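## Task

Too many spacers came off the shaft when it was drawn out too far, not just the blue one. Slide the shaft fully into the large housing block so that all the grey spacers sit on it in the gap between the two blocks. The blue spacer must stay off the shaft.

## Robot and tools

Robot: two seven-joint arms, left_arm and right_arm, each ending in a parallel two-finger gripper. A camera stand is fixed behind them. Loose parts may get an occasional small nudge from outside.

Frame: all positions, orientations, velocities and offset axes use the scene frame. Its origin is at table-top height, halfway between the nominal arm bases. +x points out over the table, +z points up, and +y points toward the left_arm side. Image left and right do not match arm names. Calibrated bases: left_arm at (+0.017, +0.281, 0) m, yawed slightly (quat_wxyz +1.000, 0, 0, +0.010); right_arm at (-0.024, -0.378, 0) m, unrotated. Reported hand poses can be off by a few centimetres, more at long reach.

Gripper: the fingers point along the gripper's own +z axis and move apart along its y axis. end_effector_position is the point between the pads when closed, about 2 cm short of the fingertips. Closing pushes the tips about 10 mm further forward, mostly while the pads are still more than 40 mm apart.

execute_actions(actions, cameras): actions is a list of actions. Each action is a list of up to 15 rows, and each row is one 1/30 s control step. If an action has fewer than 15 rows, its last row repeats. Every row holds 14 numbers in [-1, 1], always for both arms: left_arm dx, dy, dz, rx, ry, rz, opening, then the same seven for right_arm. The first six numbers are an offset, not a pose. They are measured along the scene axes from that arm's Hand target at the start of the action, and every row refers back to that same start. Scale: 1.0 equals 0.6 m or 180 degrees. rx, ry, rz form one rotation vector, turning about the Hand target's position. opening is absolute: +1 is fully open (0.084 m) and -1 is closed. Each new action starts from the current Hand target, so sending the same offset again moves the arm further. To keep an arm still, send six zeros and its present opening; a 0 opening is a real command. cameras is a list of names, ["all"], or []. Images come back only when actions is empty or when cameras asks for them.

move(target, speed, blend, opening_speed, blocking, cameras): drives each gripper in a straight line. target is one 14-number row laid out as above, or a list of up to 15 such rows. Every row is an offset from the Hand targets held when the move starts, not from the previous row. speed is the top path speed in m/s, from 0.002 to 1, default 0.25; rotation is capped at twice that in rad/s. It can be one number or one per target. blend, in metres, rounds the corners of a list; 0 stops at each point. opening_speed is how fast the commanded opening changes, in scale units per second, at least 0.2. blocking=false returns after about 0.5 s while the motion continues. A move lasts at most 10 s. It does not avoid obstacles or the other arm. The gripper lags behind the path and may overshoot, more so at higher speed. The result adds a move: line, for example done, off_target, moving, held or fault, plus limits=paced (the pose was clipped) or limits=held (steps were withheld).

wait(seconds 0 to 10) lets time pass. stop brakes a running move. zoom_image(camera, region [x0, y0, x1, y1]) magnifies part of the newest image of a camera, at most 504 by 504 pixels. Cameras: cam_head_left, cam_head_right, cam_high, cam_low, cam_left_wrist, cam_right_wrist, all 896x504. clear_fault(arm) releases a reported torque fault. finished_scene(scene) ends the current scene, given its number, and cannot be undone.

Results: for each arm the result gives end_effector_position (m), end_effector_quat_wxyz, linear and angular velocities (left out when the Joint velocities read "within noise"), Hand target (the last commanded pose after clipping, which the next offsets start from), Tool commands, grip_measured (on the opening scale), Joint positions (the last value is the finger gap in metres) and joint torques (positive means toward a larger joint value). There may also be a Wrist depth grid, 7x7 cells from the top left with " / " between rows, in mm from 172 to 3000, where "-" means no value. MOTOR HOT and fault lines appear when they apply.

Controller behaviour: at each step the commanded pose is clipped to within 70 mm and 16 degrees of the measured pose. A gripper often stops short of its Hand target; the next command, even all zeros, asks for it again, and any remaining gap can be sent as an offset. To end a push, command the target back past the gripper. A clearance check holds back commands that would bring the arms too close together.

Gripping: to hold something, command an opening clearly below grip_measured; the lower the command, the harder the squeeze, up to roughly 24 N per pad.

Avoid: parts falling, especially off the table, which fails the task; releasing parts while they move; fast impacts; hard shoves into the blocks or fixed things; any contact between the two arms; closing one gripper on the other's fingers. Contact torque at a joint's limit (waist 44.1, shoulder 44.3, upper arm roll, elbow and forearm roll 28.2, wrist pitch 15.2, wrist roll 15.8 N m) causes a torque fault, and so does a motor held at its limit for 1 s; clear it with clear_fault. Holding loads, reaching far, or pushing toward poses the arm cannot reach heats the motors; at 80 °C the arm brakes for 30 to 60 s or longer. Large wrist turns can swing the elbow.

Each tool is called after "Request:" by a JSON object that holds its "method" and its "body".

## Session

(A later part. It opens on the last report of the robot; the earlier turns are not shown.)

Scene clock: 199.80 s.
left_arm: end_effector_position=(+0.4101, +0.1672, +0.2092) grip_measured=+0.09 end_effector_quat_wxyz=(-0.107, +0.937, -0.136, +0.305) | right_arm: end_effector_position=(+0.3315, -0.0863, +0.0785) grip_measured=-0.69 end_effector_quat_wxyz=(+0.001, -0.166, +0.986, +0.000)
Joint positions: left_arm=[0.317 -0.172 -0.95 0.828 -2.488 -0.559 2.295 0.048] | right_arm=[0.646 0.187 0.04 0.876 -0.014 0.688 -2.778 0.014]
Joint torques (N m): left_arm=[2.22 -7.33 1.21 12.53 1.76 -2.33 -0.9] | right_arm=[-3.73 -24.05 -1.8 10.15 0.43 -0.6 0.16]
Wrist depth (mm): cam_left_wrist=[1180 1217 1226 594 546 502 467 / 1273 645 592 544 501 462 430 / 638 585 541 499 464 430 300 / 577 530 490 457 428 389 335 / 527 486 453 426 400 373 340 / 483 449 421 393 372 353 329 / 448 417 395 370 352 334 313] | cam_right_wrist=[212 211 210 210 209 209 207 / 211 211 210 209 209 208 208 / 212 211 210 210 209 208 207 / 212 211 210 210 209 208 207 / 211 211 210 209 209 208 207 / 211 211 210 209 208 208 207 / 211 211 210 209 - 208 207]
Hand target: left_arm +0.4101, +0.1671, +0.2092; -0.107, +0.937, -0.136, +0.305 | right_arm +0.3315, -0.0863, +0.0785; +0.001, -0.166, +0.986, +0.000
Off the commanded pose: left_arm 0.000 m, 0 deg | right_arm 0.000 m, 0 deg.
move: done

Request:
{"method": "move", "body": {"target": [[0,0,0,0.1843,0,-0.1242,-0.2,0,0,0,0,0,0,-0.9],[0,0,0,0.3686,0,-0.2484,-0.2,0,0,0,0,0,0,-0.9]], "speed": 0.4}}

Request:
{"method": "move", "body": {"target": [[0,0,0,0.1843,0,-0.1242,-0.2,0,0,0,0,0,0,-0.9],[0,0,0,0.3686,0,-0.2484,-0.2,0,0,0,0,0,0,-0.9]], "speed": 0.4}}

Scene clock: 203.77 s.
left_arm: end_effector_position=(+0.4101, +0.1672, +0.2092) grip_measured=+0.09 end_effector_quat_wxyz=(-0.471, +0.612, -0.603, +0.199) | right_arm: end_effector_position=(+0.3315, -0.0863, +0.0785) grip_measured=-0.69 end_effector_quat_wxyz=(+0.001, -0.166, +0.986, +0.000)
Joint positions: left_arm=[0.135 0.285 -1.129 0.545 -1.49 -1.266 2.439 0.048] | right_arm=[0.646 0.187 0.041 0.876 -0.014 0.688 -2.778 0.014]
Joint torques (N m): left_arm=[-3 -12.68 -2.17 10.18 1.63 -4.09 0.44] | right_arm=[-3.14 -23.96 -1.87 10.3 0.29 -0.67 0.08]
Wrist depth (mm): cam_left_wrist=[994 1098 1138 482 373 305 258 / 1007 1110 1190 510 391 316 266 / 1031 1128 1228 551 415 332 277 / 1048 1153 1278 591 435 344 286 / 1066 1186 1302 616 465 365 299 / 1081 1207 1356 662 492 379 310 / 1116 1211 1391 711 531 396 325] | cam_right_wrist=[212 211 210 209 209 208 207 / 212 211 210 210 209 208 208 / 211 211 210 209 209 208 207 / 212 211 210 209 209 208 207 / 211 211 210 209 208 208 207 / 211 211 210 209 208 208 207 / 211 210 210 209 - 208 207]
Hand target: left_arm +0.4101, +0.1671, +0.2092; -0.471, +0.612, -0.603, +0.199 | right_arm +0.3315, -0.0863, +0.0785; +0.001, -0.166, +0.986, +0.000
Off the commanded pose: left_arm 0.000 m, 0 deg | right_arm 0.000 m, 0 deg.
move: done

Scene clock: 206.53 s.
left_arm: end_effector_position=(+0.4101, +0.1671, +0.2092) grip_measured=+0.09 end_effector_quat_wxyz=(+0.616, +0.000, +0.788, +0.000) | right_arm: end_effector_position=(+0.3315, -0.0863, +0.0785) grip_measured=-0.69 end_effector_quat_wxyz=(+0.001, -0.166, +0.986, +0.000)
Joint positions: left_arm=[0.034 0.306 -0.758 0.184 -0.707 -1.491 3.276 0.048] | right_arm=[0.646 0.187 0.041 0.876 -0.014 0.688 -2.778 0.014]
Joint torques (N m): left_arm=[2.06 -19.98 -1.27 3.56 0.86 -2.64 0.85] | right_arm=[-3.17 -24.24 -1.77 10.39 0.28 -0.54 0.11]
Wrist depth (mm): cam_left_wrist=[281 290 303 319 318 316 315 / 280 324 360 383 381 379 378 / 256 446 522 522 519 475 512 / 1285 1295 1288 1302 1300 706 701 / 1278 1281 1278 1269 1273 1281 1278 / 1224 1241 1233 1241 1230 1244 1248 / 1211 1215 1205 1215 1215 1207 1213] | cam_right_wrist=[212 211 210 209 209 208 207 / 211 211 210 209 209 208 207 / 212 211 210 209 209 208 207 / 211 211 210 209 208 208 207 / 211 211 210 209 208 208 207 / 211 211 210 209 208 208 207 / 211 211 210 209 - 208 207]
Hand target: left_arm +0.4101, +0.1671, +0.2092; +0.616, +0.000, +0.788, +0.000 | right_arm +0.3315, -0.0863, +0.0785; +0.001, -0.166, +0.986, +0.000
Off the commanded pose: left_arm 0.000 m, 0 deg | right_arm 0.000 m, 0 deg.
move: done

Request:
{"method": "move", "body": {"target": [[0,0,0.03,0,0.21,0,-0.2,0,0,0,0,0,0,-0.9],[0,0,0.05,0,0.4222,0,-0.2,0,0,0,0,0,0,-0.9]], "speed": 0.4}}

Request:
{"method": "move", "body": {"target": [[0,0,0,0,0,0.4,-0.2,0,0,0,0,0,0,-0.9]], "speed": 0.6}}

Request:
{"method": "move", "body": {"target": [[0,0,0,0,0,0.6,-0.2,0,0,0,0,0,0,-0.9]], "speed": 0.6, "cameras": ["cam_high"]}}

Request:
{"method": "zoom_image", "body": {"camera": "cam_high", "region": [400, 100, 600, 260]}}

Scene clock: 210.17 s.
left_arm: end_effector_position=(+0.4101, +0.1671, +0.2392) grip_measured=+0.09 end_effector_quat_wxyz=(+0.000, +0.000, +1.000, +0.000) | right_arm: end_effector_position=(+0.3315, -0.0863, +0.0785) grip_measured=-0.69 end_effector_quat_wxyz=(+0.001, -0.166, +0.986, +0.000)
Joint positions: left_arm=[0.725 -0.369 -0.921 0.935 -0.315 1.184 3.122 0.048] | right_arm=[0.646 0.187 0.041 0.876 -0.014 0.688 -2.778 0.014]
Joint torques (N m): left_arm=[1.94 -2.68 4.02 19.12 1.04 -1.57 -0.76] | right_arm=[-3.37 -24.38 -1.36 10.61 0.21 -0.59 0.21]
Wrist depth (mm): cam_left_wrist=[369 369 371 371 371 372 374 / 368 368 370 371 371 371 372 / 368 369 370 370 370 371 372 / 368 369 368 370 371 372 373 / 368 369 368 368 369 372 373 / 310 362 369 369 370 370 373 / 282 359 369 369 371 369 371] | cam_right_wrist=[212 211 210 209 209 208 207 / 212 211 210 209 209 208 207 / 211 211 210 209 208 208 207 / 211 211 210 209 209 208 208 / 211 211 210 209 208 208 207 / 211 211 210 209 209 208 207 / 211 210 210 209 - 208 207]
Hand target: left_arm +0.4101, +0.1671, +0.2392; +0.000, -0.001, +1.000, +0.000 | right_arm +0.3315, -0.0863, +0.0785; +0.001, -0.166, +0.986, +0.000
Off the commanded pose: left_arm 0.000 m, 0 deg | right_arm 0.000 m, 0 deg.
move: done; limits=paced

Scene clock: 211.90 s.
left_arm: end_effector_position=(+0.4101, +0.1671, +0.2392) grip_measured=+0.09 end_effector_quat_wxyz=(+0.000, -0.588, +0.809, +0.000) | right_arm: end_effector_position=(+0.3315, -0.0863, +0.0785) grip_measured=-0.69 end_effector_quat_wxyz=(+0.001, -0.166, +0.986, +0.000)
Joint positions: left_arm=[0.98 -0.542 -1.095 0.951 -0.502 1.261 2.021 0.048] | right_arm=[0.646 0.187 0.041 0.876 -0.014 0.688 -2.778 0.014]
Joint torques (N m): left_arm=[2.1 -0.89 6.95 17.73 0.71 -1.67 -0.85] | right_arm=[-3.13 -24.26 -1.69 10.98 0.05 -0.67 0.08]
Wrist depth (mm): cam_left_wrist=[367 273 334 370 371 371 371 / 270 335 360 369 369 371 371 / 360 353 361 369 369 371 371 / 366 358 368 370 370 371 371 / 366 368 368 369 369 369 371 / 367 368 368 370 369 371 371 / 366 368 368 368 370 370 370] | cam_right_wrist=[212 211 210 210 209 208 208 / 212 211 210 209 209 208 207 / 212 211 210 209 209 208 207 / 212 211 210 209 209 208 207 / 212 211 210 209 209 208 207 / 211 210 210 209 208 208 207 / 211 211 210 209 - 208 207]
Hand target: left_arm +0.4101, +0.1671, +0.2392; +0.000, -0.588, +0.809, +0.000 | right_arm +0.3315, -0.0863, +0.0785; +0.001, -0.166, +0.986, +0.000
Off the commanded pose: left_arm 0.000 m, 0 deg | right_arm 0.000 m, 0 deg.
move: done

Scene clock: 214.17 s.
left_arm: end_effector_position=(+0.4101, +0.1671, +0.2392) grip_measured=+0.09 end_effector_quat_wxyz=(+0.000, +1.000, +0.000, +0.000) | right_arm: end_effector_position=(+0.3315, -0.0863, +0.0785) grip_measured=-0.69 end_effector_quat_wxyz=(+0.001, -0.166, +0.986, +0.000)
Joint positions: left_arm=[1.271 -0.944 -1.162 0.995 -0.839 1.521 0.41 0.048] | right_arm=[0.646 0.187 0.041 0.876 -0.014 0.688 -2.778 0.014]
Joint torques (N m): left_arm=[2.14 10.61 11.98 13.72 -0.56 -1.81 -0.76] | right_arm=[-3.21 -24.08 -1.71 10.51 -0.03 -0.51 0.13]
Wrist depth (mm): cam_left_wrist=[369 369 368 368 368 368 361 / 369 369 369 370 368 360 335 / 368 368 369 368 369 368 354 / 368 369 370 368 369 368 361 / 369 368 369 369 368 369 360 / 368 369 368 369 369 368 362 / 368 368 367 368 368 368 369] | cam_right_wrist=[212 211 210 209 209 208 207 / 212 211 210 209 209 208 207 / 212 211 210 209 209 208 207 / 211 211 210 209 209 208 207 / 211 211 210 209 209 208 207 / 211 210 210 209 208 208 207 / 211 210 210 209 - 208 207]
Hand target: left_arm +0.4101, +0.1671, +0.2392; +0.000, +1.000, +0.001, +0.000 | right_arm +0.3315, -0.0863, +0.0785; +0.001, -0.166, +0.986, +0.000
Off the commanded pose: left_arm 0.000 m, 0 deg | right_arm 0.000 m, 0 deg.
move: done
Images, in order (width x height): cam_high 896x504.

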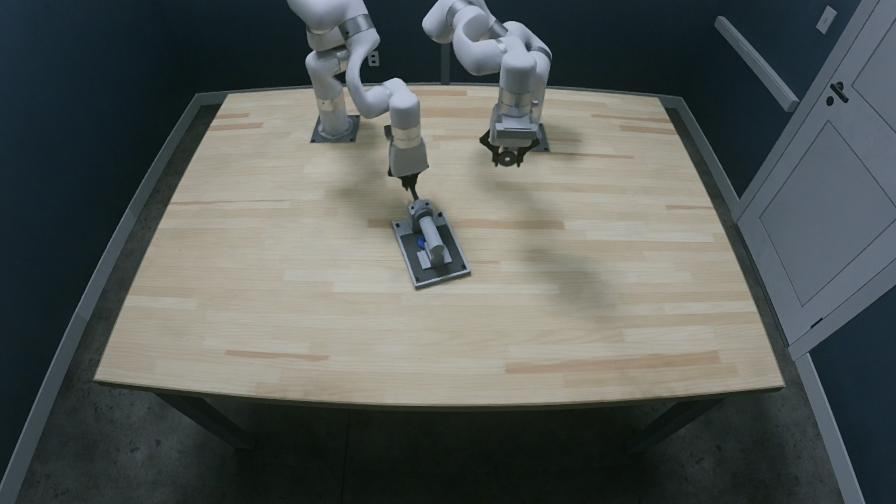

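Scaled by 2.520 from the camera's 896x504 image, which has a finer 1280x720 frame.

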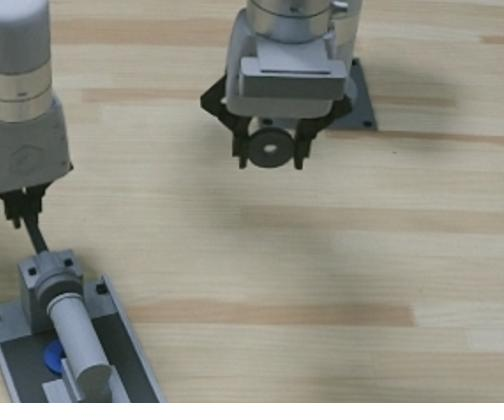

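Request:
{"method": "move", "body": {"target": [[0.122,-0.35,-0.05,0,0,0.106,-0.2,0,0,0,0,0,0,-0.9]], "speed": 0.25, "cameras": ["cam_left_wrist","cam_head_right"]}}

Request:
{"method": "zoom_image", "body": {"camera": "cam_left_wrist", "region": [420, 300, 760, 503]}}

Scene clock: 216.03 s.
left_arm: end_effector_position=(+0.4833, -0.0429, +0.2092) grip_measured=+0.09 end_effector_quat_wxyz=(+0.000, +0.986, +0.166, +0.000) | right_arm: end_effector_position=(+0.3315, -0.0863, +0.0785) grip_measured=-0.69 end_effector_quat_wxyz=(+0.001, -0.166, +0.986, +0.000)
Joint positions: left_arm=[1.536 -1.047 -1.549 1.576 -1.047 1.592 -0.342 0.048] | right_arm=[0.646 0.187 0.041 0.876 -0.014 0.688 -2.778 0.014]
Joint torques (N m): left_arm=[1.84 29.37 14.18 10.4 0.77 -1.73 -0.89] | right_arm=[-2.94 -24.06 -1.53 10.84 -0.17 -0.52 0.1]
Wrist depth (mm): cam_left_wrist=[338 338 337 337 337 336 336 / 339 338 337 329 330 336 336 / 338 337 338 329 328 336 337 / 338 337 337 324 322 337 337 / 338 337 336 329 329 337 336 / 338 337 337 328 329 336 336 / 337 337 338 248 328 337 336] | cam_right_wrist=[212 211 210 209 209 208 207 / 212 211 210 209 209 208 207 / 212 211 210 209 209 208 207 / 211 211 210 209 208 208 207 / 211 211 210 209 208 208 207 / 211 211 210 209 208 208 207 / 211 210 210 209 - 208 207]
Hand target: left_arm +0.4833, -0.0429, +0.2092; +0.000, +0.986, +0.166, +0.000 | right_arm +0.3315, -0.0863, +0.0785; +0.001, -0.166, +0.986, +0.000
Off the commanded pose: left_arm 0.000 m, 0 deg | right_arm 0.000 m, 0 deg.
move: done
Images, in order (width x height): cam_head_right 896x504, cam_left_wrist 896x504.

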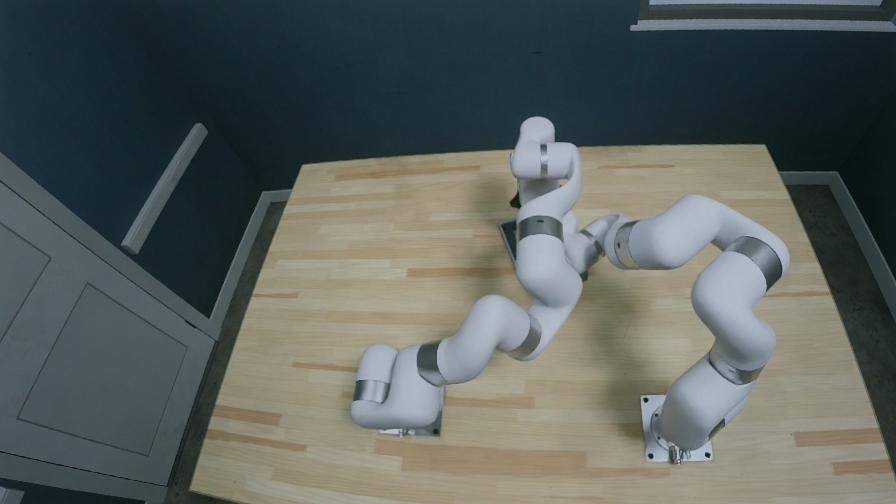

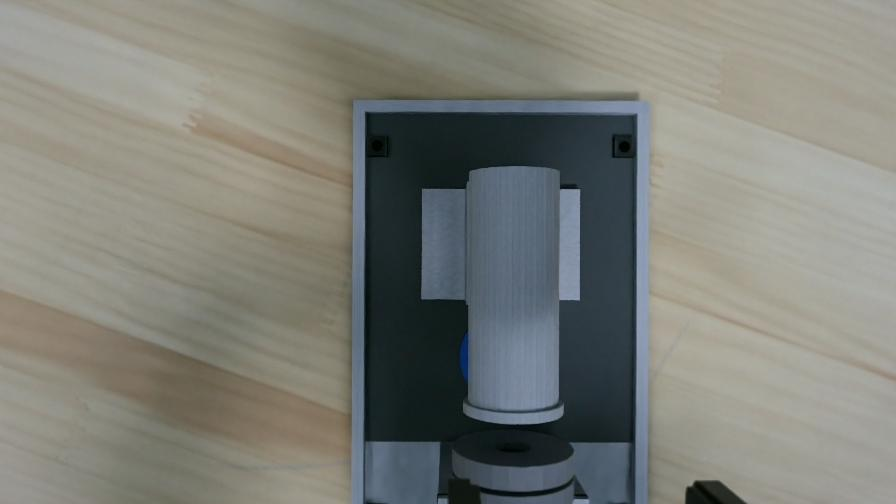

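Scaled by 1.482 from the camera's 896x504 image, which has a finer 1280x720 frame.

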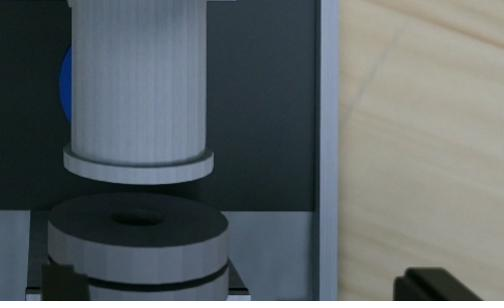

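Request:
{"method": "move", "body": {"target": [[-0.0023,0.0068,-0.1,0,0,0,-0.2,0,0,0,0,0,0,-0.9]], "speed": 0.1, "cameras": ["cam_left_wrist","cam_right_wrist"]}}

Request:
{"method": "zoom_image", "body": {"camera": "cam_left_wrist", "region": [400, 300, 740, 503]}}

Scene clock: 217.63 s.
left_arm: end_effector_position=(+0.4820, -0.0395, +0.1638) grip_measured=+0.09 end_effector_quat_wxyz=(+0.000, +0.986, +0.166, +0.000) | right_arm: end_effector_position=(+0.3315, -0.0863, +0.0785) grip_measured=-0.69 end_effector_quat_wxyz=(+0.001, -0.166, +0.986, +0.000)
Joint positions: left_arm=[1.515 -1.097 -1.594 1.49 -1.099 1.514 -0.308 0.048] | right_arm=[0.646 0.187 0.041 0.876 -0.014 0.688 -2.778 0.014]
Joint torques (N m): left_arm=[2.19 35.91 16.06 9.87 0.67 -1.69 -0.83] | right_arm=[-2.97 -24.24 -1.56 10.73 -0.27 -0.68 0.09]
Wrist depth (mm): cam_left_wrist=[293 292 291 291 291 291 291 / 293 292 292 284 283 291 291 / 292 292 292 284 203 291 291 / 292 292 292 277 203 291 290 / 292 291 292 277 203 290 291 / 292 291 292 283 204 291 290 / 292 292 291 283 224 291 291] | cam_right_wrist=[212 211 210 209 209 208 207 / 212 211 210 209 209 208 207 / 212 211 210 209 209 208 207 / 212 211 210 209 209 208 207 / 211 211 210 209 208 208 207 / 211 211 210 209 208 208 207 / 211 210 210 209 - 208 207]
Hand target: left_arm +0.4821, -0.0395, +0.1638; +0.000, +0.986, +0.166, +0.000 (not the last commanded pose) | right_arm +0.3315, -0.0863, +0.0785; +0.001, -0.166, +0.986, +0.000
Off the commanded pose: left_arm 0.015 m, 0 deg | right_arm 0.000 m, 0 deg.
move: held (left_arm; a check stopped the path); limits=held
pose unreachable (left arm): on one or more control steps of this call, first in action 0 (counted from 0), this arm could not follow its commanded pose, so it was not sent that pose on those steps. It may still have moved: this result reports where it is.
cause: moving toward the commanded pose would bring a part of the arm too close to another arm (a part of this arm just beyond joint 5 (forearm roll) and a part of the right arm just beyond its joint 6 (wrist pitch), at the place that arm is still heading or pushing toward).
Images, in order (width x height): cam_left_wrist 896x504, cam_right_wrist 896x504.

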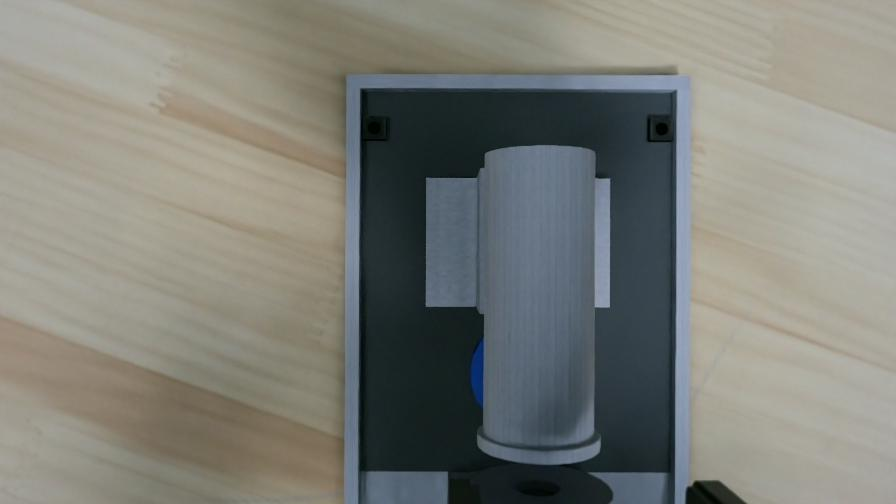

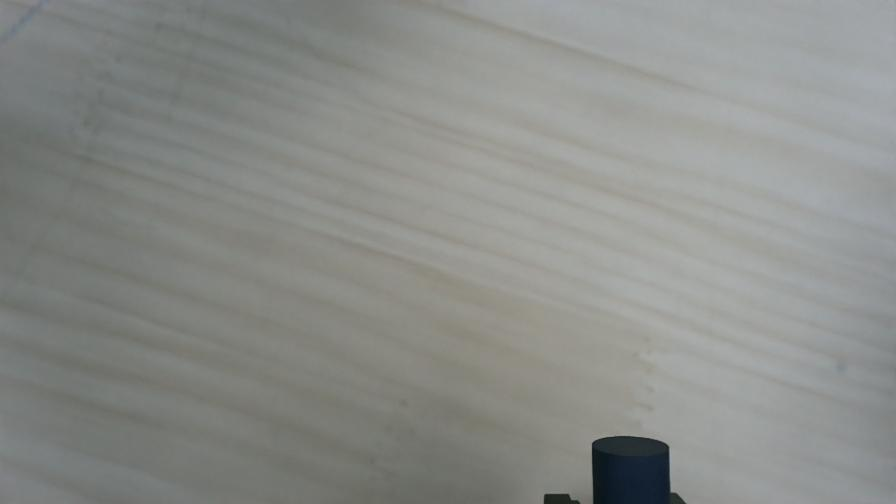

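Scaled by 1.482 from the camera's 896x504 image, which has a finer 1280x720 frame.

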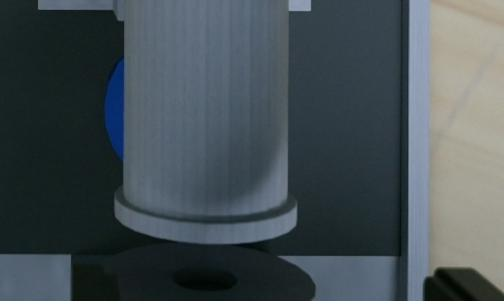

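Request:
{"method": "move", "body": {"target": [[0.0,0.05,0.1,0,0,0,-0.2,0,0,0,0,0,0,-0.9],[-0.12,0.344,0.126,0,0,-0.106,-0.2,0,0,0,0,0,0,-0.9]], "speed": 0.25}}

Request:
{"method": "move", "body": {"target": [[0,0,0,0,0,-0.5,-0.2,0,0,0,0,0,0,-0.9],[0,0,0,0,0,-0.99,-0.2,0,0,0,0,0,0,-0.9]], "speed": 0.6}}

Scene clock: 220.53 s.
left_arm: end_effector_position=(+0.4101, +0.1669, +0.2394) grip_measured=+0.09 end_effector_quat_wxyz=(+0.000, +1.000, +0.001, +0.000) | right_arm: end_effector_position=(+0.3315, -0.0863, +0.0785) grip_measured=-0.69 end_effector_quat_wxyz=(+0.001, -0.166, +0.986, +0.000)
Joint positions: left_arm=[1.267 -0.938 -1.162 0.995 -0.834 1.517 0.405 0.048] | right_arm=[0.646 0.187 0.041 0.876 -0.014 0.688 -2.778 0.014]
Joint torques (N m): left_arm=[-2.83 10.55 13.25 9.79 0.84 -3.17 0.93] | right_arm=[-3.26 -24.26 -1.8 10.97 -0.33 -0.48 0.12]
Wrist depth (mm): cam_left_wrist=[369 370 370 370 368 369 360 / 369 369 369 369 369 360 335 / 369 369 368 370 368 369 355 / 369 369 369 369 369 368 360 / 369 368 369 368 370 370 361 / 368 369 369 368 368 368 363 / 370 369 369 369 369 370 369] | cam_right_wrist=[212 211 210 209 209 208 207 / 212 211 210 209 209 208 207 / 212 211 210 209 209 208 207 / 211 211 210 209 209 208 207 / 211 211 210 209 208 208 207 / 211 210 210 209 208 208 207 / 211 210 210 209 - 208 207]
Hand target: left_arm +0.4101, +0.1669, +0.2394; +0.000, +1.000, +0.001, +0.000 | right_arm +0.3315, -0.0863, +0.0785; +0.001, -0.166, +0.986, +0.000
Off the commanded pose: left_arm 0.000 m, 0 deg | right_arm 0.000 m, 0 deg.
move: done

Scene clock: 224.37 s.
left_arm: end_effector_position=(+0.4101, +0.1669, +0.2394) grip_measured=+0.09 end_effector_quat_wxyz=(+0.000, -0.016, +1.000, +0.000) | right_arm: end_effector_position=(+0.3315, -0.0863, +0.0785) grip_measured=-0.69 end_effector_quat_wxyz=(+0.001, -0.166, +0.986, +0.000)
Joint positions: left_arm=[0.723 -0.369 -0.919 0.936 -0.315 1.184 3.089 0.048] | right_arm=[0.646 0.187 0.041 0.876 -0.014 0.688 -2.778 0.014]
Joint torques (N m): left_arm=[-2.76 -9.11 5.63 15.07 -0.67 -3.15 0.89] | right_arm=[-3.17 -24.51 -1.87 10.91 -0.34 -0.49 0.21]
Wrist depth (mm): cam_left_wrist=[369 369 370 371 372 373 373 / 369 369 369 370 372 372 374 / 368 369 369 370 371 372 373 / 368 369 370 370 371 371 373 / 368 368 369 370 371 371 372 / 290 362 369 369 370 372 372 / 284 360 367 369 370 372 372] | cam_right_wrist=[212 211 210 209 209 208 207 / 212 211 210 209 209 208 207 / 211 211 210 210 209 208 207 / 211 211 210 209 209 208 207 / 212 211 210 209 209 208 207 / 211 211 210 209 208 208 207 / 211 211 210 209 - 208 207]
Hand target: left_arm +0.4101, +0.1669, +0.2394; +0.000, -0.016, +1.000, +0.000 | right_arm +0.3315, -0.0863, +0.0785; +0.001, -0.166, +0.986, +0.000
Off the commanded pose: left_arm 0.000 m, 0 deg | right_arm 0.000 m, 0 deg.
move: done

Request:
{"method": "move", "body": {"target": [[0,0,0,0,0,-0.45,-0.2,0,0,0,0,0,0,-0.9]], "speed": 0.6}}

Request:
{"method": "move", "body": {"target": [[0,0,0,0,0,-0.4,-0.2,0,0,0,0,0,0,-0.9]], "speed": 0.6}}

Scene clock: 226.40 s.
left_arm: end_effector_position=(+0.4101, +0.1669, +0.2394) grip_measured=+0.09 end_effector_quat_wxyz=(+0.000, +0.637, +0.771, +0.000) | right_arm: end_effector_position=(+0.3315, -0.0863, +0.0785) grip_measured=-0.69 end_effector_quat_wxyz=(+0.001, -0.166, +0.986, +0.000)
Joint positions: left_arm=[0.479 -0.286 -0.716 0.93 -0.204 1.157 4.41 0.048] | right_arm=[0.646 0.187 0.041 0.876 -0.014 0.688 -2.778 0.014]
Joint torques (N m): left_arm=[-2.74 -15.51 3.91 15.37 -0.61 -3.12 0.94] | right_arm=[-2.61 -24.46 -1.71 11.23 -0.22 -0.65 0.26]
Wrist depth (mm): cam_left_wrist=[371 371 372 373 372 373 373 / 372 371 371 372 372 373 373 / 371 370 370 371 371 372 373 / 370 371 371 371 372 372 372 / 370 370 370 371 372 371 372 / 369 369 369 370 370 370 372 / 369 369 369 370 371 371 370] | cam_right_wrist=[212 211 210 210 209 208 207 / 211 211 210 209 209 208 208 / 211 211 210 209 208 208 208 / 212 211 210 209 209 208 207 / 211 210 210 209 209 208 207 / 211 210 210 209 209 208 207 / 211 210 210 209 - 208 207]
Hand target: left_arm +0.4101, +0.1669, +0.2394; +0.000, +0.637, +0.771, +0.000 | right_arm +0.3315, -0.0863, +0.0785; +0.001, -0.166, +0.986, +0.000
Off the commanded pose: left_arm 0.000 m, 0 deg | right_arm 0.000 m, 0 deg.
move: done

Scene clock: 228.17 s.
left_arm: end_effector_position=(+0.4101, +0.1669, +0.2394) grip_measured=+0.09 end_effector_quat_wxyz=(+0.000, +0.968, +0.249, +0.000) | right_arm: end_effector_position=(+0.3315, -0.0863, +0.0785) grip_measured=-0.69 end_effector_quat_wxyz=(+0.001, -0.166, +0.986, +0.000)
Joint positions: left_arm=[0.307 -0.253 -0.563 0.928 -0.147 1.148 5.618 0.048] | right_arm=[0.646 0.187 0.041 0.876 -0.014 0.688 -2.778 0.014]
Joint torques (N m): left_arm=[-2.71 -18.85 2.95 15.55 -0.65 -3.19 0.86] | right_arm=[-2.64 -24.33 -1.79 11.01 -0.15 -0.53 0.25]
Wrist depth (mm): cam_left_wrist=[371 372 371 373 372 372 372 / 370 371 371 373 370 371 372 / 371 371 370 370 371 372 370 / 372 370 371 370 372 371 363 / 370 370 370 371 371 372 357 / 369 371 371 370 370 370 364 / 369 370 370 371 370 370 362] | cam_right_wrist=[212 211 210 210 209 208 207 / 212 211 210 209 209 208 207 / 211 211 210 209 209 208 207 / 211 211 210 209 209 208 207 / 211 211 210 209 209 208 207 / 211 211 210 209 208 208 207 / 211 210 210 209 - 208 207]
Hand target: left_arm +0.4101, +0.1669, +0.2394; +0.000, +0.968, +0.249, +0.000 | right_arm +0.3315, -0.0863, +0.0785; +0.001, -0.166, +0.986, +0.000
Off the commanded pose: left_arm 0.000 m, 0 deg | right_arm 0.000 m, 0 deg.
move: done

Request:
{"method": "move", "body": {"target": [[0.1197,-0.3428,-0.05,0,0,-0.0539,-0.2,0,0,0,0,0,0,-0.9]], "speed": 0.25}}

Request:
{"method": "move", "body": {"target": [[0,0,-0.1,0,0,0,-0.2,0,0,0,0,0,0,-0.9]], "speed": 0.1, "cameras": ["cam_left_wrist","cam_right_wrist"]}}

Request:
{"method": "zoom_image", "body": {"camera": "cam_left_wrist", "region": [400, 300, 740, 503]}}

Scene clock: 230.07 s.
left_arm: end_effector_position=(+0.4819, -0.0388, +0.2094) grip_measured=+0.09 end_effector_quat_wxyz=(+0.000, +0.986, +0.167, +0.000) | right_arm: end_effector_position=(+0.3315, -0.0863, +0.0785) grip_measured=-0.69 end_effector_quat_wxyz=(+0.001, -0.166, +0.986, +0.000)
Joint positions: left_arm=[0.009 0.425 -0.766 1.492 0.312 1.194 5.14 0.048] | right_arm=[0.646 0.187 0.041 0.876 -0.014 0.688 -2.778 0.014]
Joint torques (N m): left_arm=[-2.9 -29.51 -4.41 18.8 0.8 -1.66 -0.82] | right_arm=[-2.72 -24.06 -1.83 10.95 -0.51 -0.63 0.25]
Wrist depth (mm): cam_left_wrist=[342 342 342 342 342 342 342 / 342 341 342 335 334 342 342 / 340 341 341 334 333 341 342 / 341 341 339 252 327 341 343 / 341 340 341 251 333 341 342 / 339 340 340 332 332 341 341 / 340 340 340 332 333 340 340] | cam_right_wrist=[212 211 210 210 209 208 207 / 211 211 210 209 209 208 207 / 212 211 210 209 209 208 207 / 212 211 210 209 209 208 207 / 211 210 210 209 209 208 207 / 211 211 210 209 208 208 207 / 211 210 210 209 - 208 207]
Hand target: left_arm +0.4819, -0.0388, +0.2094; +0.000, +0.986, +0.167, +0.000 | right_arm +0.3315, -0.0863, +0.0785; +0.001, -0.166, +0.986, +0.000
Off the commanded pose: left_arm 0.000 m, 0 deg | right_arm 0.000 m, 0 deg.
move: done

Scene clock: 231.10 s.
left_arm: end_effector_position=(+0.4819, -0.0388, +0.1494) grip_measured=+0.09 end_effector_quat_wxyz=(+0.000, +0.986, +0.167, +0.000) | right_arm: end_effector_position=(+0.3315, -0.0863, +0.0785) grip_measured=-0.69 end_effector_quat_wxyz=(+0.001, -0.166, +0.986, +0.000)
Joint positions: left_arm=[-0.004 0.488 -0.734 1.398 0.37 1.054 5.102 0.048] | right_arm=[0.646 0.187 0.041 0.876 -0.014 0.688 -2.778 0.014]
Joint torques (N m): left_arm=[-2.81 -30.94 -5.12 14.43 0.72 -3.07 -0.85] | right_arm=[-2.65 -24.33 -1.77 11.23 -0.52 -0.67 0.16]
Wrist depth (mm): cam_left_wrist=[281 281 281 281 282 282 282 / 281 281 281 273 273 281 282 / 281 281 281 273 189 282 281 / 281 281 281 273 189 281 281 / 281 281 280 272 189 281 281 / 280 280 280 272 189 281 281 / 280 280 280 273 211 281 281] | cam_right_wrist=[212 211 210 209 209 208 208 / 212 211 210 209 209 208 207 / 211 211 210 209 209 208 207 / 211 211 210 209 209 208 207 / 212 211 210 209 209 208 207 / 211 211 210 209 208 208 207 / 211 211 210 209 - 208 207]
Hand target: left_arm +0.4819, -0.0388, +0.1494; +0.000, +0.986, +0.167, +0.000 | right_arm +0.3315, -0.0863, +0.0785; +0.001, -0.166, +0.986, +0.000
Off the commanded pose: left_arm 0.000 m, 0 deg | right_arm 0.000 m, 0 deg.
move: done
Images, in order (width x height): cam_left_wrist 896x504, cam_right_wrist 896x504.

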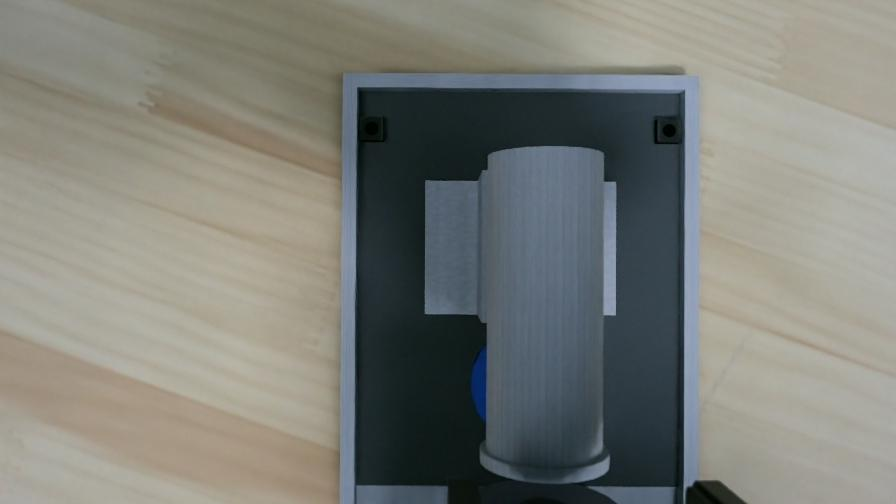

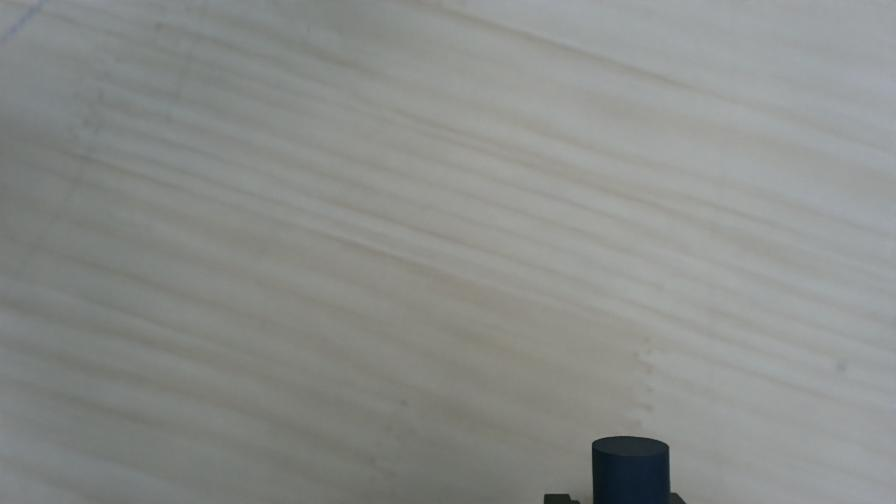

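Scaled by 1.482 from the camera's 896x504 image, which has a finer 1280x720 frame.

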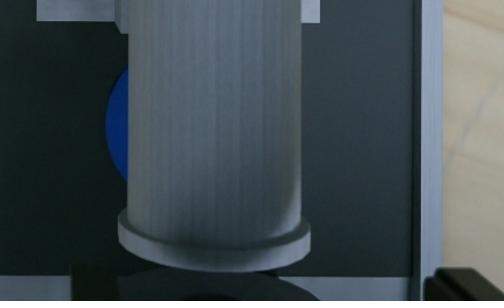

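Request:
{"method": "move", "body": {"target": [[-0.0003,0.0008,-0.0733,0,0,0,-0.2,0,0,0,0,0,0,-0.9]], "speed": 0.03, "cameras": ["cam_left_wrist"]}}

Scene clock: 237.20 s.
left_arm: end_effector_position=(+0.4817, -0.0383, +0.1055) grip_measured=+0.09 end_effector_quat_wxyz=(+0.000, +0.986, +0.167, +0.000) | right_arm: end_effector_position=(+0.3315, -0.0863, +0.0785) grip_measured=-0.69 end_effector_quat_wxyz=(+0.001, -0.166, +0.986, +0.000)
Joint positions: left_arm=[-0.023 0.548 -0.7 1.351 0.423 0.959 5.069 0.048] | right_arm=[0.646 0.187 0.041 0.876 -0.014 0.688 -2.778 0.014]
Joint torques (N m): left_arm=[-2.77 -32.27 -5.42 13.95 0.92 -3.18 -0.81] | right_arm=[-2.8 -24.46 -1.72 11.18 -0.86 -0.52 0.42]
Wrist depth (mm): cam_left_wrist=[237 237 238 237 237 238 238 / 237 237 237 229 229 229 237 / 237 237 237 - - 229 237 / 237 236 237 - - 229 237 / 236 236 236 - - 228 237 / 236 236 236 - - 229 237 / 236 236 236 - - 228 236] | cam_right_wrist=[211 211 210 209 209 208 207 / 212 211 210 210 209 208 207 / 211 211 210 209 209 208 208 / 211 211 210 209 208 208 207 / 211 211 210 209 209 208 207 / 211 210 210 209 208 208 207 / 211 211 210 209 - 208 207]
Hand target: left_arm +0.4817, -0.0383, +0.1054; +0.000, +0.986, +0.167, +0.000 | right_arm +0.3315, -0.0863, +0.0785; +0.001, -0.166, +0.986, +0.000
Off the commanded pose: left_arm 0.000 m, 0 deg | right_arm 0.000 m, 0 deg.
move: done
Images, in order (width x height): cam_left_wrist 896x504.

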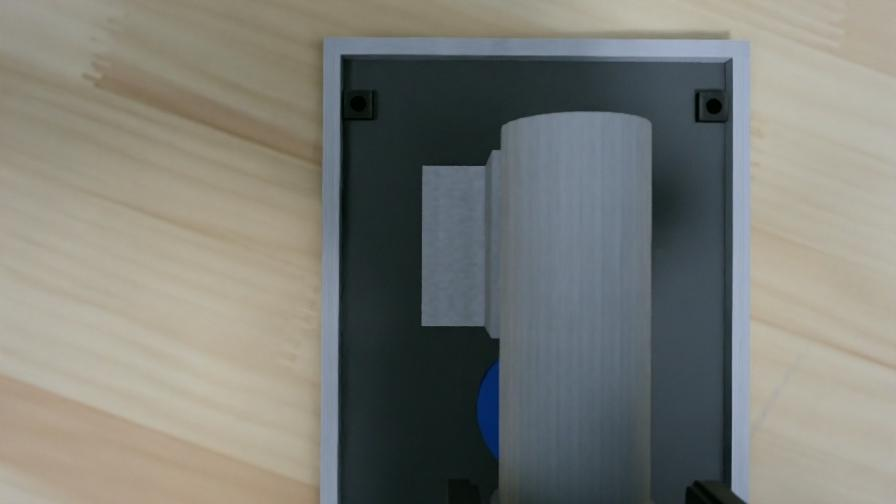

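Request:
{"method": "move", "body": {"target": [[0,0,-0.0415,0,0,0,-0.2,0,0,0,0,0,0,-0.9]], "speed": 0.03, "cameras": ["cam_head_right","cam_high"]}}

Request:
{"method": "zoom_image", "body": {"camera": "cam_high", "region": [360, 140, 500, 300]}}

Scene clock: 238.57 s.
left_arm: end_effector_position=(+0.4817, -0.0383, +0.0806) grip_measured=+0.09 end_effector_quat_wxyz=(+0.000, +0.986, +0.167, +0.000) | right_arm: end_effector_position=(+0.3315, -0.0863, +0.0785) grip_measured=-0.69 end_effector_quat_wxyz=(+0.001, -0.166, +0.986, +0.000)
Joint positions: left_arm=[-0.039 0.588 -0.676 1.335 0.456 0.908 5.048 0.048] | right_arm=[0.646 0.187 0.041 0.876 -0.014 0.688 -2.778 0.014]
Joint torques (N m): left_arm=[-3.83 -24.87 -5.2 9.42 0.69 -3.06 -0.83] | right_arm=[-2.57 -22.96 -1.8 10.01 -0.68 -0.72 0.19]
Wrist depth (mm): cam_left_wrist=[213 213 205 205 205 205 213 / 213 212 204 - - 205 213 / 212 212 205 - - 205 213 / 212 212 204 - - 204 212 / 212 212 204 - - 204 213 / 211 212 204 - - 204 212 / 212 211 204 - - 204 212] | cam_right_wrist=[212 211 210 209 209 208 208 / 212 211 210 209 209 208 208 / 212 211 210 209 209 208 208 / 211 211 210 209 209 208 207 / 211 211 210 209 208 208 207 / 212 211 210 209 209 208 207 / 211 210 210 209 - 208 207]
Hand target: left_arm +0.4817, -0.0383, +0.0805; +0.000, +0.986, +0.167, +0.000 | right_arm +0.3315, -0.0863, +0.0785; +0.001, -0.166, +0.986, +0.000
Off the commanded pose: left_arm 0.000 m, 0 deg | right_arm 0.000 m, 0 deg.
move: done
Images, in order (width x height): cam_head_right 896x504, cam_high 896x504.

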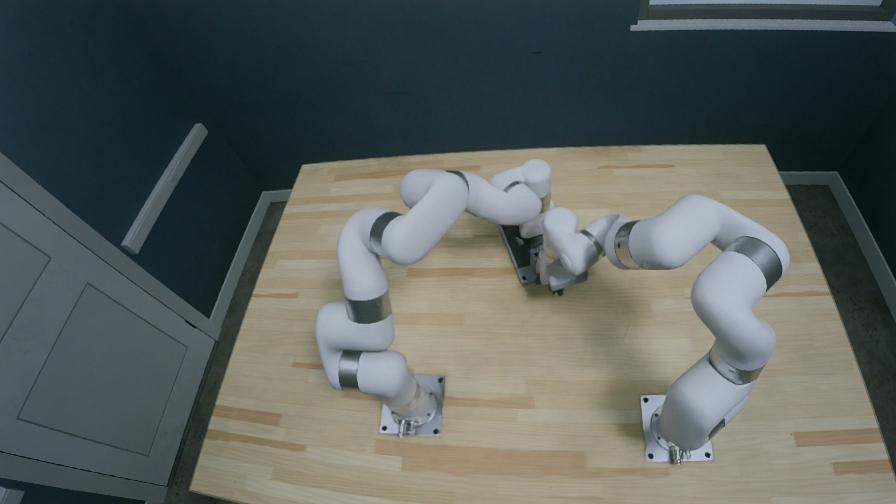

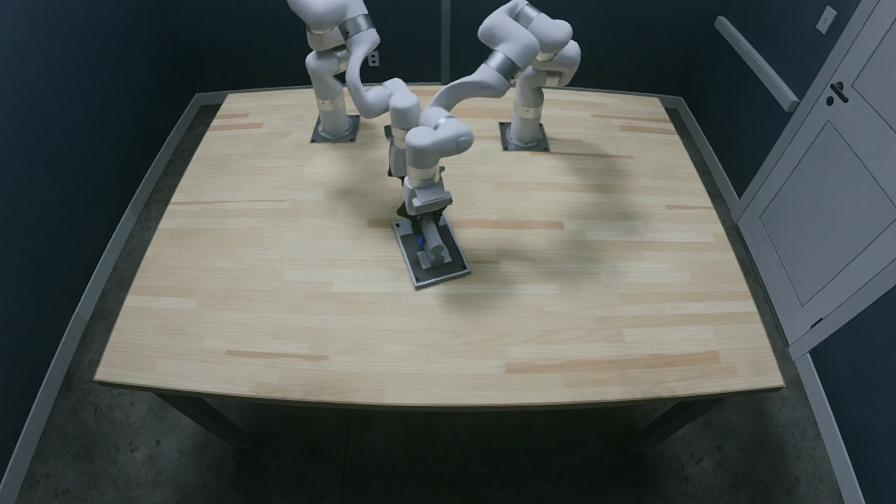

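Scaled by 3.150 from the camera's 896x504 image, which has a finer 1280x720 frame.

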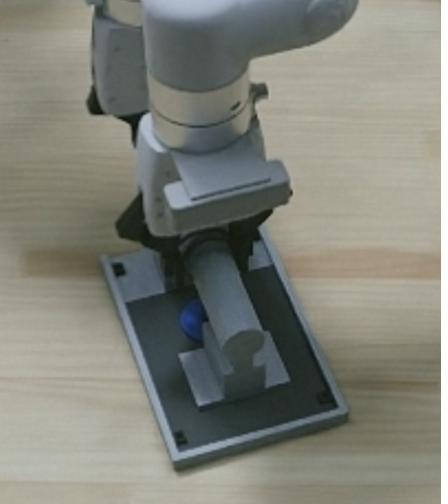

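Request:
{"method": "move", "body": {"target": [[0,0,0,0,0,0,-0.2,0.0063,0.0022,0,0,0,0,-0.9]], "speed": 0.02}}

Request:
{"method": "move", "body": {"target": [[0,0,0,0,0,0,-0.2,0.0063,0.0022,0,0,0,0,-0.9]], "speed": 0.02}}

Request:
{"method": "move", "body": {"target": [[0,0,0,0,0,0,-0.2,0.0063,0.0022,0,0,0,0,-0.9]], "speed": 0.02, "cameras": ["cam_right_wrist"]}}

Scene clock: 239.53 s.
left_arm: end_effector_position=(+0.4817, -0.0383, +0.0805) grip_measured=+0.09 end_effector_quat_wxyz=(+0.000, +0.986, +0.167, +0.000) | right_arm: end_effector_position=(+0.3353, -0.0850, +0.0785) grip_measured=-0.69 end_effector_quat_wxyz=(+0.001, -0.166, +0.986, +0.000)
Joint positions: left_arm=[-0.039 0.588 -0.676 1.335 0.456 0.908 5.048 0.048] | right_arm=[0.644 0.197 0.039 0.89 -0.014 0.692 -2.781 0.014]
Joint torques (N m): left_arm=[-6.74 -28.11 -10.45 9.13 -1.78 -0.58 -0.5] | right_arm=[-7.51 -21.18 -6.29 15.75 -1.77 -2.57 -0.2]
Wrist depth (mm): cam_left_wrist=[213 213 205 205 205 205 213 / 212 212 205 - - 204 213 / 212 212 204 - - 205 213 / 212 212 204 - - 204 212 / 212 212 204 - - 204 212 / 211 212 204 - - 204 212 / 211 211 203 - - 204 212] | cam_right_wrist=[212 211 210 209 209 208 207 / 211 210 210 209 208 208 207 / 211 211 210 209 209 208 207 / 211 211 210 209 208 208 207 / 211 210 210 209 208 208 207 / 211 210 210 209 208 207 207 / 211 210 210 209 - 208 207]
Hand target: left_arm +0.4817, -0.0383, +0.0805; +0.000, +0.986, +0.167, +0.000 | right_arm +0.3352, -0.0850, +0.0785; +0.001, -0.166, +0.986, +0.000
Off the commanded pose: left_arm 0.000 m, 0 deg | right_arm 0.000 m, 0 deg.
move: done

Scene clock: 240.30 s.
left_arm: end_effector_position=(+0.4816, -0.0383, +0.0805) grip_measured=+0.09 end_effector_quat_wxyz=(+0.000, +0.986, +0.167, +0.000) | right_arm: end_effector_position=(+0.3390, -0.0837, +0.0785) grip_measured=-0.69 end_effector_quat_wxyz=(+0.001, -0.166, +0.986, +0.000)
Joint positions: left_arm=[-0.039 0.588 -0.676 1.335 0.456 0.908 5.048 0.048] | right_arm=[0.642 0.208 0.038 0.905 -0.014 0.696 -2.784 0.014]
Joint torques (N m): left_arm=[-3.08 -30.29 -8.38 10.19 -0.35 -1.98 -0.4] | right_arm=[-8.1 -20.83 -7.13 15.31 -1.89 -2.71 -0.31]
Wrist depth (mm): cam_left_wrist=[213 213 205 205 205 205 213 / 212 213 205 - - 205 213 / 212 212 204 - - 204 213 / 212 212 204 - - 205 212 / 212 211 204 - - 204 213 / 211 212 204 - - 204 212 / 211 211 204 - - 203 212] | cam_right_wrist=[212 211 210 209 209 208 207 / 212 211 210 209 209 208 207 / 212 211 210 209 208 208 207 / 211 211 210 209 209 208 207 / 211 210 210 209 208 208 207 / 211 210 210 209 208 208 207 / 211 210 210 209 - 208 207]
Hand target: left_arm +0.4817, -0.0383, +0.0805; +0.000, +0.986, +0.167, +0.000 | right_arm +0.3390, -0.0837, +0.0785; +0.001, -0.166, +0.986, +0.000
Off the commanded pose: left_arm 0.000 m, 0 deg | right_arm 0.000 m, 0 deg.
move: done

Scene clock: 241.07 s.
left_arm: end_effector_position=(+0.4818, -0.0382, +0.0806) grip_measured=+0.09 end_effector_quat_wxyz=(+0.000, +0.986, +0.167, +0.000) | right_arm: end_effector_position=(+0.3427, -0.0824, +0.0785) grip_measured=-0.69 end_effector_quat_wxyz=(+0.001, -0.166, +0.986, +0.000)
Joint positions: left_arm=[-0.039 0.588 -0.675 1.335 0.456 0.908 5.048 0.048] | right_arm=[0.641 0.218 0.037 0.919 -0.014 0.701 -2.787 0.014]
Joint torques (N m): left_arm=[-11.7 -27.88 -15.05 3.71 -2.72 1.43 0.03] | right_arm=[-9.53 -25.89 -8.38 21.57 -2.25 -5.28 -0.2]
Wrist depth (mm): cam_left_wrist=[213 213 205 205 205 205 214 / 213 213 204 - - 205 213 / 212 212 205 - - 205 213 / 212 212 204 - - 205 212 / 212 212 204 - - 204 213 / 212 212 204 - - 204 212 / 211 211 204 - - 204 212] | cam_right_wrist=[211 211 210 209 208 208 207 / 211 210 210 209 209 208 207 / 211 210 210 209 208 208 207 / 211 210 210 209 208 208 207 / 211 210 210 209 208 207 206 / 211 210 209 209 208 207 206 / 211 210 209 209 - 207 206]
Hand target: left_arm +0.4817, -0.0383, +0.0805; +0.000, +0.986, +0.167, +0.000 | right_arm +0.3428, -0.0824, +0.0785; +0.001, -0.166, +0.986, +0.000
Off the commanded pose: left_arm 0.000 m, 0 deg | right_arm 0.000 m, 0 deg.
move: done
Images, in order (width x height): cam_right_wrist 896x504.

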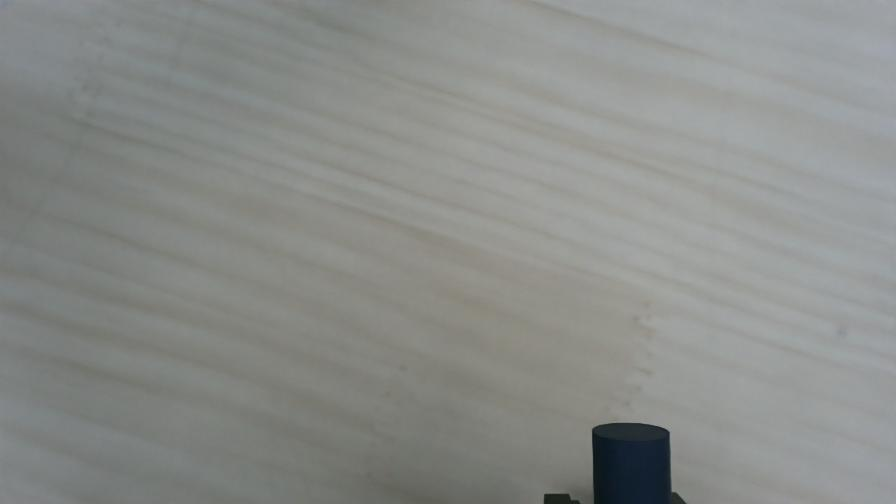

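Request:
{"method": "move", "body": {"target": [[0,0,0.0025,0,0,0,-0.2,0,0,0,0,0,0,-0.9],[0,0,-0.0033,0,0,0,-0.2,0,0,0,0,0,0,-0.9]], "speed": 0.01}}

Request:
{"method": "move", "body": {"target": [[0,0,0.0008,0,0,0,-0.2,0,0,0,0,0,0,-0.9]], "speed": 0.01}}

Scene clock: 242.40 s.
left_arm: end_effector_position=(+0.4818, -0.0384, +0.0787) grip_measured=+0.09 end_effector_quat_wxyz=(+0.000, +0.986, +0.167, +0.000) | right_arm: end_effector_position=(+0.3429, -0.0823, +0.0786) grip_measured=-0.69 end_effector_quat_wxyz=(+0.001, -0.166, +0.986, +0.000)
Joint positions: left_arm=[-0.04 0.591 -0.674 1.334 0.459 0.904 5.047 0.048] | right_arm=[0.641 0.218 0.037 0.919 -0.014 0.7 -2.787 0.014]
Joint torques (N m): left_arm=[-11.33 -14.51 -9.82 -0.01 -1.12 -1.02 -0.9] | right_arm=[-5.58 -25.79 -6.59 14.82 -1.7 -3.78 0.1]
Wrist depth (mm): cam_left_wrist=[211 211 204 203 203 204 212 / 211 211 204 - - 204 212 / 211 211 203 - - 204 212 / 210 210 203 - - 203 212 / 210 211 202 - - 203 211 / 210 210 203 - - 202 211 / 210 210 202 - - 203 211] | cam_right_wrist=[212 211 210 210 209 208 207 / 212 211 210 209 209 208 207 / 211 211 210 209 209 208 207 / 211 210 210 209 208 208 207 / 211 210 210 209 208 208 207 / 211 210 210 209 208 208 207 / 211 210 210 209 - 207 207]
Hand target: left_arm +0.4817, -0.0383, +0.0785; +0.000, +0.986, +0.167, +0.000 | right_arm +0.3428, -0.0824, +0.0785; +0.001, -0.166, +0.986, +0.000
Off the commanded pose: left_arm 0.000 m, 0 deg | right_arm 0.000 m, 0 deg.
move: done

Scene clock: 243.10 s.
left_arm: end_effector_position=(+0.4817, -0.0383, +0.0789) grip_measured=+0.09 end_effector_quat_wxyz=(+0.000, +0.986, +0.167, +0.000) | right_arm: end_effector_position=(+0.3428, -0.0824, +0.0785) grip_measured=-0.69 end_effector_quat_wxyz=(+0.001, -0.166, +0.986, +0.000)
Joint positions: left_arm=[-0.04 0.591 -0.674 1.334 0.458 0.905 5.047 0.048] | right_arm=[0.641 0.218 0.037 0.919 -0.014 0.7 -2.787 0.014]
Joint torques (N m): left_arm=[-6.36 -26.17 -12.34 3.19 -2.87 1.76 0.77] | right_arm=[-5.21 -22.48 -7.07 13.87 -1.82 -3.51 0.36]
Wrist depth (mm): cam_left_wrist=[212 211 203 203 203 204 212 / 211 211 203 - - 203 212 / 211 211 203 - - 204 211 / 211 211 203 - - 203 211 / 210 210 202 - - 203 211 / 210 210 203 - - 203 211 / 210 210 202 - - 203 211] | cam_right_wrist=[212 211 210 209 209 208 207 / 212 211 210 209 209 208 207 / 211 210 210 209 209 208 207 / 211 211 210 209 209 208 207 / 211 211 210 209 208 208 207 / 211 211 210 209 208 208 207 / 211 210 210 209 - 207 207]
Hand target: left_arm +0.4817, -0.0383, +0.0790; +0.000, +0.986, +0.167, +0.000 | right_arm +0.3428, -0.0824, +0.0785; +0.001, -0.166, +0.986, +0.000
Off the commanded pose: left_arm 0.000 m, 0 deg | right_arm 0.000 m, 0 deg.
move: done

Request:
{"method": "move", "body": {"target": [[-0.0006,0.0018,0,0,0,0,-0.2,0,0,0,0,0,0,-0.9],[0.0006,-0.0018,0,0,0,0,-0.2,0,0,0,0,0,0,-0.9],[0,0,0,0,0,0,-0.2,0.0063,0.0022,0,0,0,0,-0.9]], "speed": 0.015, "cameras": ["cam_right_wrist"]}}

Scene clock: 244.67 s.
left_arm: end_effector_position=(+0.4817, -0.0384, +0.0790) grip_measured=+0.09 end_effector_quat_wxyz=(+0.000, +0.986, +0.167, +0.000) | right_arm: end_effector_position=(+0.3465, -0.0811, +0.0785) grip_measured=-0.69 end_effector_quat_wxyz=(+0.001, -0.166, +0.986, +0.000)
Joint positions: left_arm=[-0.04 0.591 -0.674 1.334 0.458 0.905 5.047 0.048] | right_arm=[0.639 0.229 0.036 0.934 -0.015 0.705 -2.79 0.014]
Joint torques (N m): left_arm=[-6.27 -34.92 -14.26 5.21 -3.01 0.79 0.97] | right_arm=[-8.68 -26.6 -7.86 21.03 -1.96 -4.86 -0.06]
Wrist depth (mm): cam_left_wrist=[211 211 203 203 203 203 212 / 210 211 203 - - 203 211 / 211 211 203 - - 203 212 / 210 211 203 - - 203 211 / 210 210 202 - - 202 211 / 210 210 202 - - 202 210 / 210 210 202 - - 202 210] | cam_right_wrist=[212 211 210 209 208 208 207 / 211 210 210 209 208 208 207 / 211 210 210 209 208 207 207 / 211 210 210 209 208 207 207 / 211 210 210 209 208 207 207 / 211 210 209 209 208 207 207 / 211 210 209 209 - 207 206]
Hand target: left_arm +0.4817, -0.0383, +0.0790; +0.000, +0.986, +0.167, +0.000 | right_arm +0.3466, -0.0810, +0.0785; +0.001, -0.166, +0.986, +0.000
Off the commanded pose: left_arm 0.000 m, 0 deg | right_arm 0.000 m, 0 deg.
move: done
Images, in order (width x height): cam_right_wrist 896x504.

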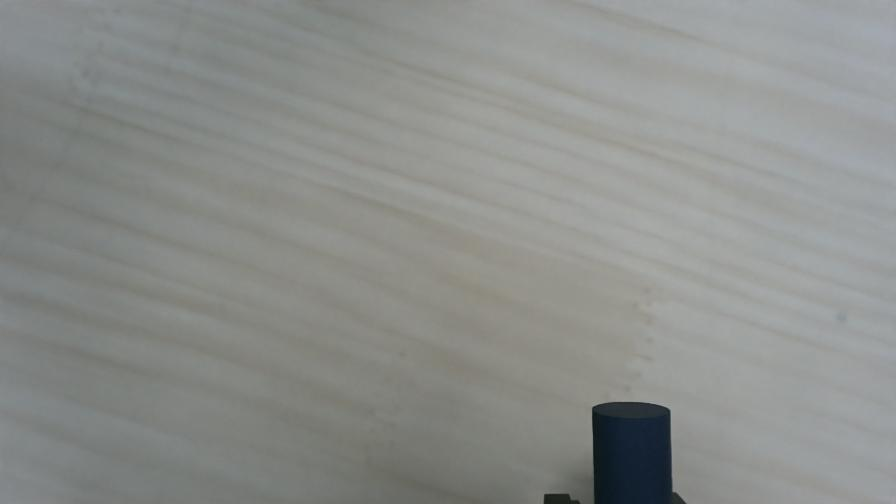

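Request:
{"method": "move", "body": {"target": [[0,0,0.0042,0,0,0,-0.2,0,0,0,0,0,0,-0.9]], "speed": 0.01}}

Request:
{"method": "move", "body": {"target": [[0,0,0.0033,0,0,0,-0.2,0,0,0,0,0,0,-0.9]], "speed": 0.01, "cameras": ["cam_left_wrist"]}}

Scene clock: 245.60 s.
left_arm: end_effector_position=(+0.4816, -0.0382, +0.0814) grip_measured=+0.09 end_effector_quat_wxyz=(+0.000, +0.986, +0.167, +0.000) | right_arm: end_effector_position=(+0.3466, -0.0811, +0.0785) grip_measured=-0.69 end_effector_quat_wxyz=(+0.001, -0.166, +0.986, +0.000)
Joint positions: left_arm=[-0.038 0.587 -0.677 1.335 0.455 0.91 5.049 0.048] | right_arm=[0.639 0.229 0.036 0.934 -0.015 0.705 -2.79 0.014]
Joint torques (N m): left_arm=[-6.89 -50.67 -18.32 15.27 -3.46 1.59 1.06] | right_arm=[-6.39 -31.32 -5.38 21.62 -1.54 -5.66 -0.02]
Wrist depth (mm): cam_left_wrist=[213 213 213 205 205 205 213 / 212 213 204 - - 205 213 / 212 212 204 - - 205 213 / 212 212 204 - - 204 212 / 212 212 204 - - 204 213 / 212 212 204 - - 204 212 / 212 212 204 - - 204 212] | cam_right_wrist=[211 211 210 209 208 208 207 / 211 210 210 209 208 208 207 / 211 210 210 209 208 207 207 / 211 210 210 209 208 207 207 / 211 210 209 209 208 207 206 / 211 210 209 209 208 207 206 / 211 210 209 208 - 207 206]
Hand target: left_arm +0.4817, -0.0383, +0.0815; +0.000, +0.986, +0.167, +0.000 | right_arm +0.3466, -0.0810, +0.0785; +0.001, -0.166, +0.986, +0.000
Off the commanded pose: left_arm 0.000 m, 0 deg | right_arm 0.000 m, 0 deg.
move: done

Scene clock: 246.30 s.
left_arm: end_effector_position=(+0.4817, -0.0383, +0.0835) grip_measured=+0.09 end_effector_quat_wxyz=(+0.000, +0.986, +0.167, +0.000) | right_arm: end_effector_position=(+0.3466, -0.0810, +0.0785) grip_measured=-0.69 end_effector_quat_wxyz=(+0.001, -0.166, +0.986, +0.000)
Joint positions: left_arm=[-0.037 0.583 -0.679 1.336 0.452 0.914 5.051 0.048] | right_arm=[0.639 0.229 0.036 0.934 -0.015 0.705 -2.79 0.014]
Joint torques (N m): left_arm=[-6.36 -50.5 -17.84 16.51 -3.08 0.92 1.06] | right_arm=[-4.96 -34.37 -4.45 20.76 -1.27 -5.29 0.04]
Wrist depth (mm): cam_left_wrist=[215 215 215 207 207 207 215 / 215 215 207 206 - 207 215 / 214 215 206 - - 207 215 / 214 214 206 - - 206 214 / 214 214 206 - - 206 214 / 214 214 206 - - 206 214 / 214 214 206 - - 206 214] | cam_right_wrist=[211 211 210 209 208 208 207 / 211 211 210 209 208 208 207 / 211 210 210 209 208 207 207 / 211 210 209 209 208 207 207 / 211 210 209 209 208 207 207 / 211 210 209 208 208 207 207 / 211 210 209 209 - 207 206]
Hand target: left_arm +0.4817, -0.0383, +0.0835; +0.000, +0.986, +0.167, +0.000 | right_arm +0.3466, -0.0810, +0.0785; +0.001, -0.166, +0.986, +0.000
Off the commanded pose: left_arm 0.000 m, 0 deg | right_arm 0.000 m, 0 deg.
move: done
Images, in order (width x height): cam_left_wrist 896x504.

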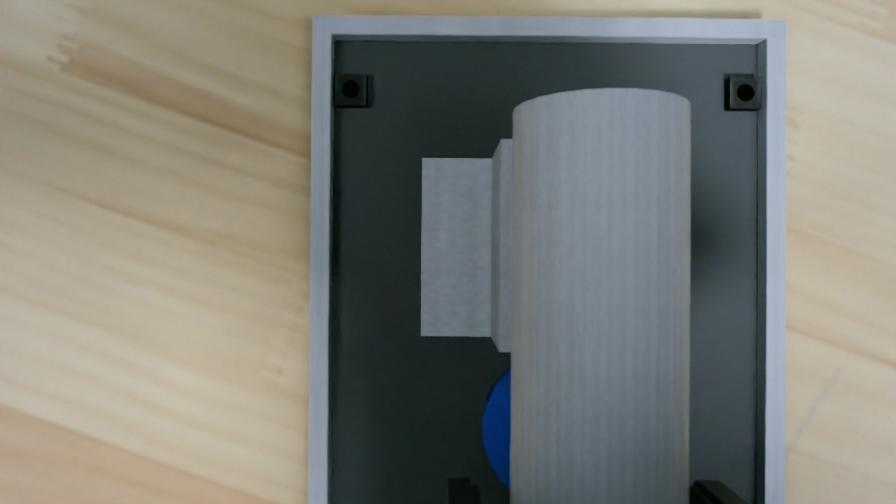

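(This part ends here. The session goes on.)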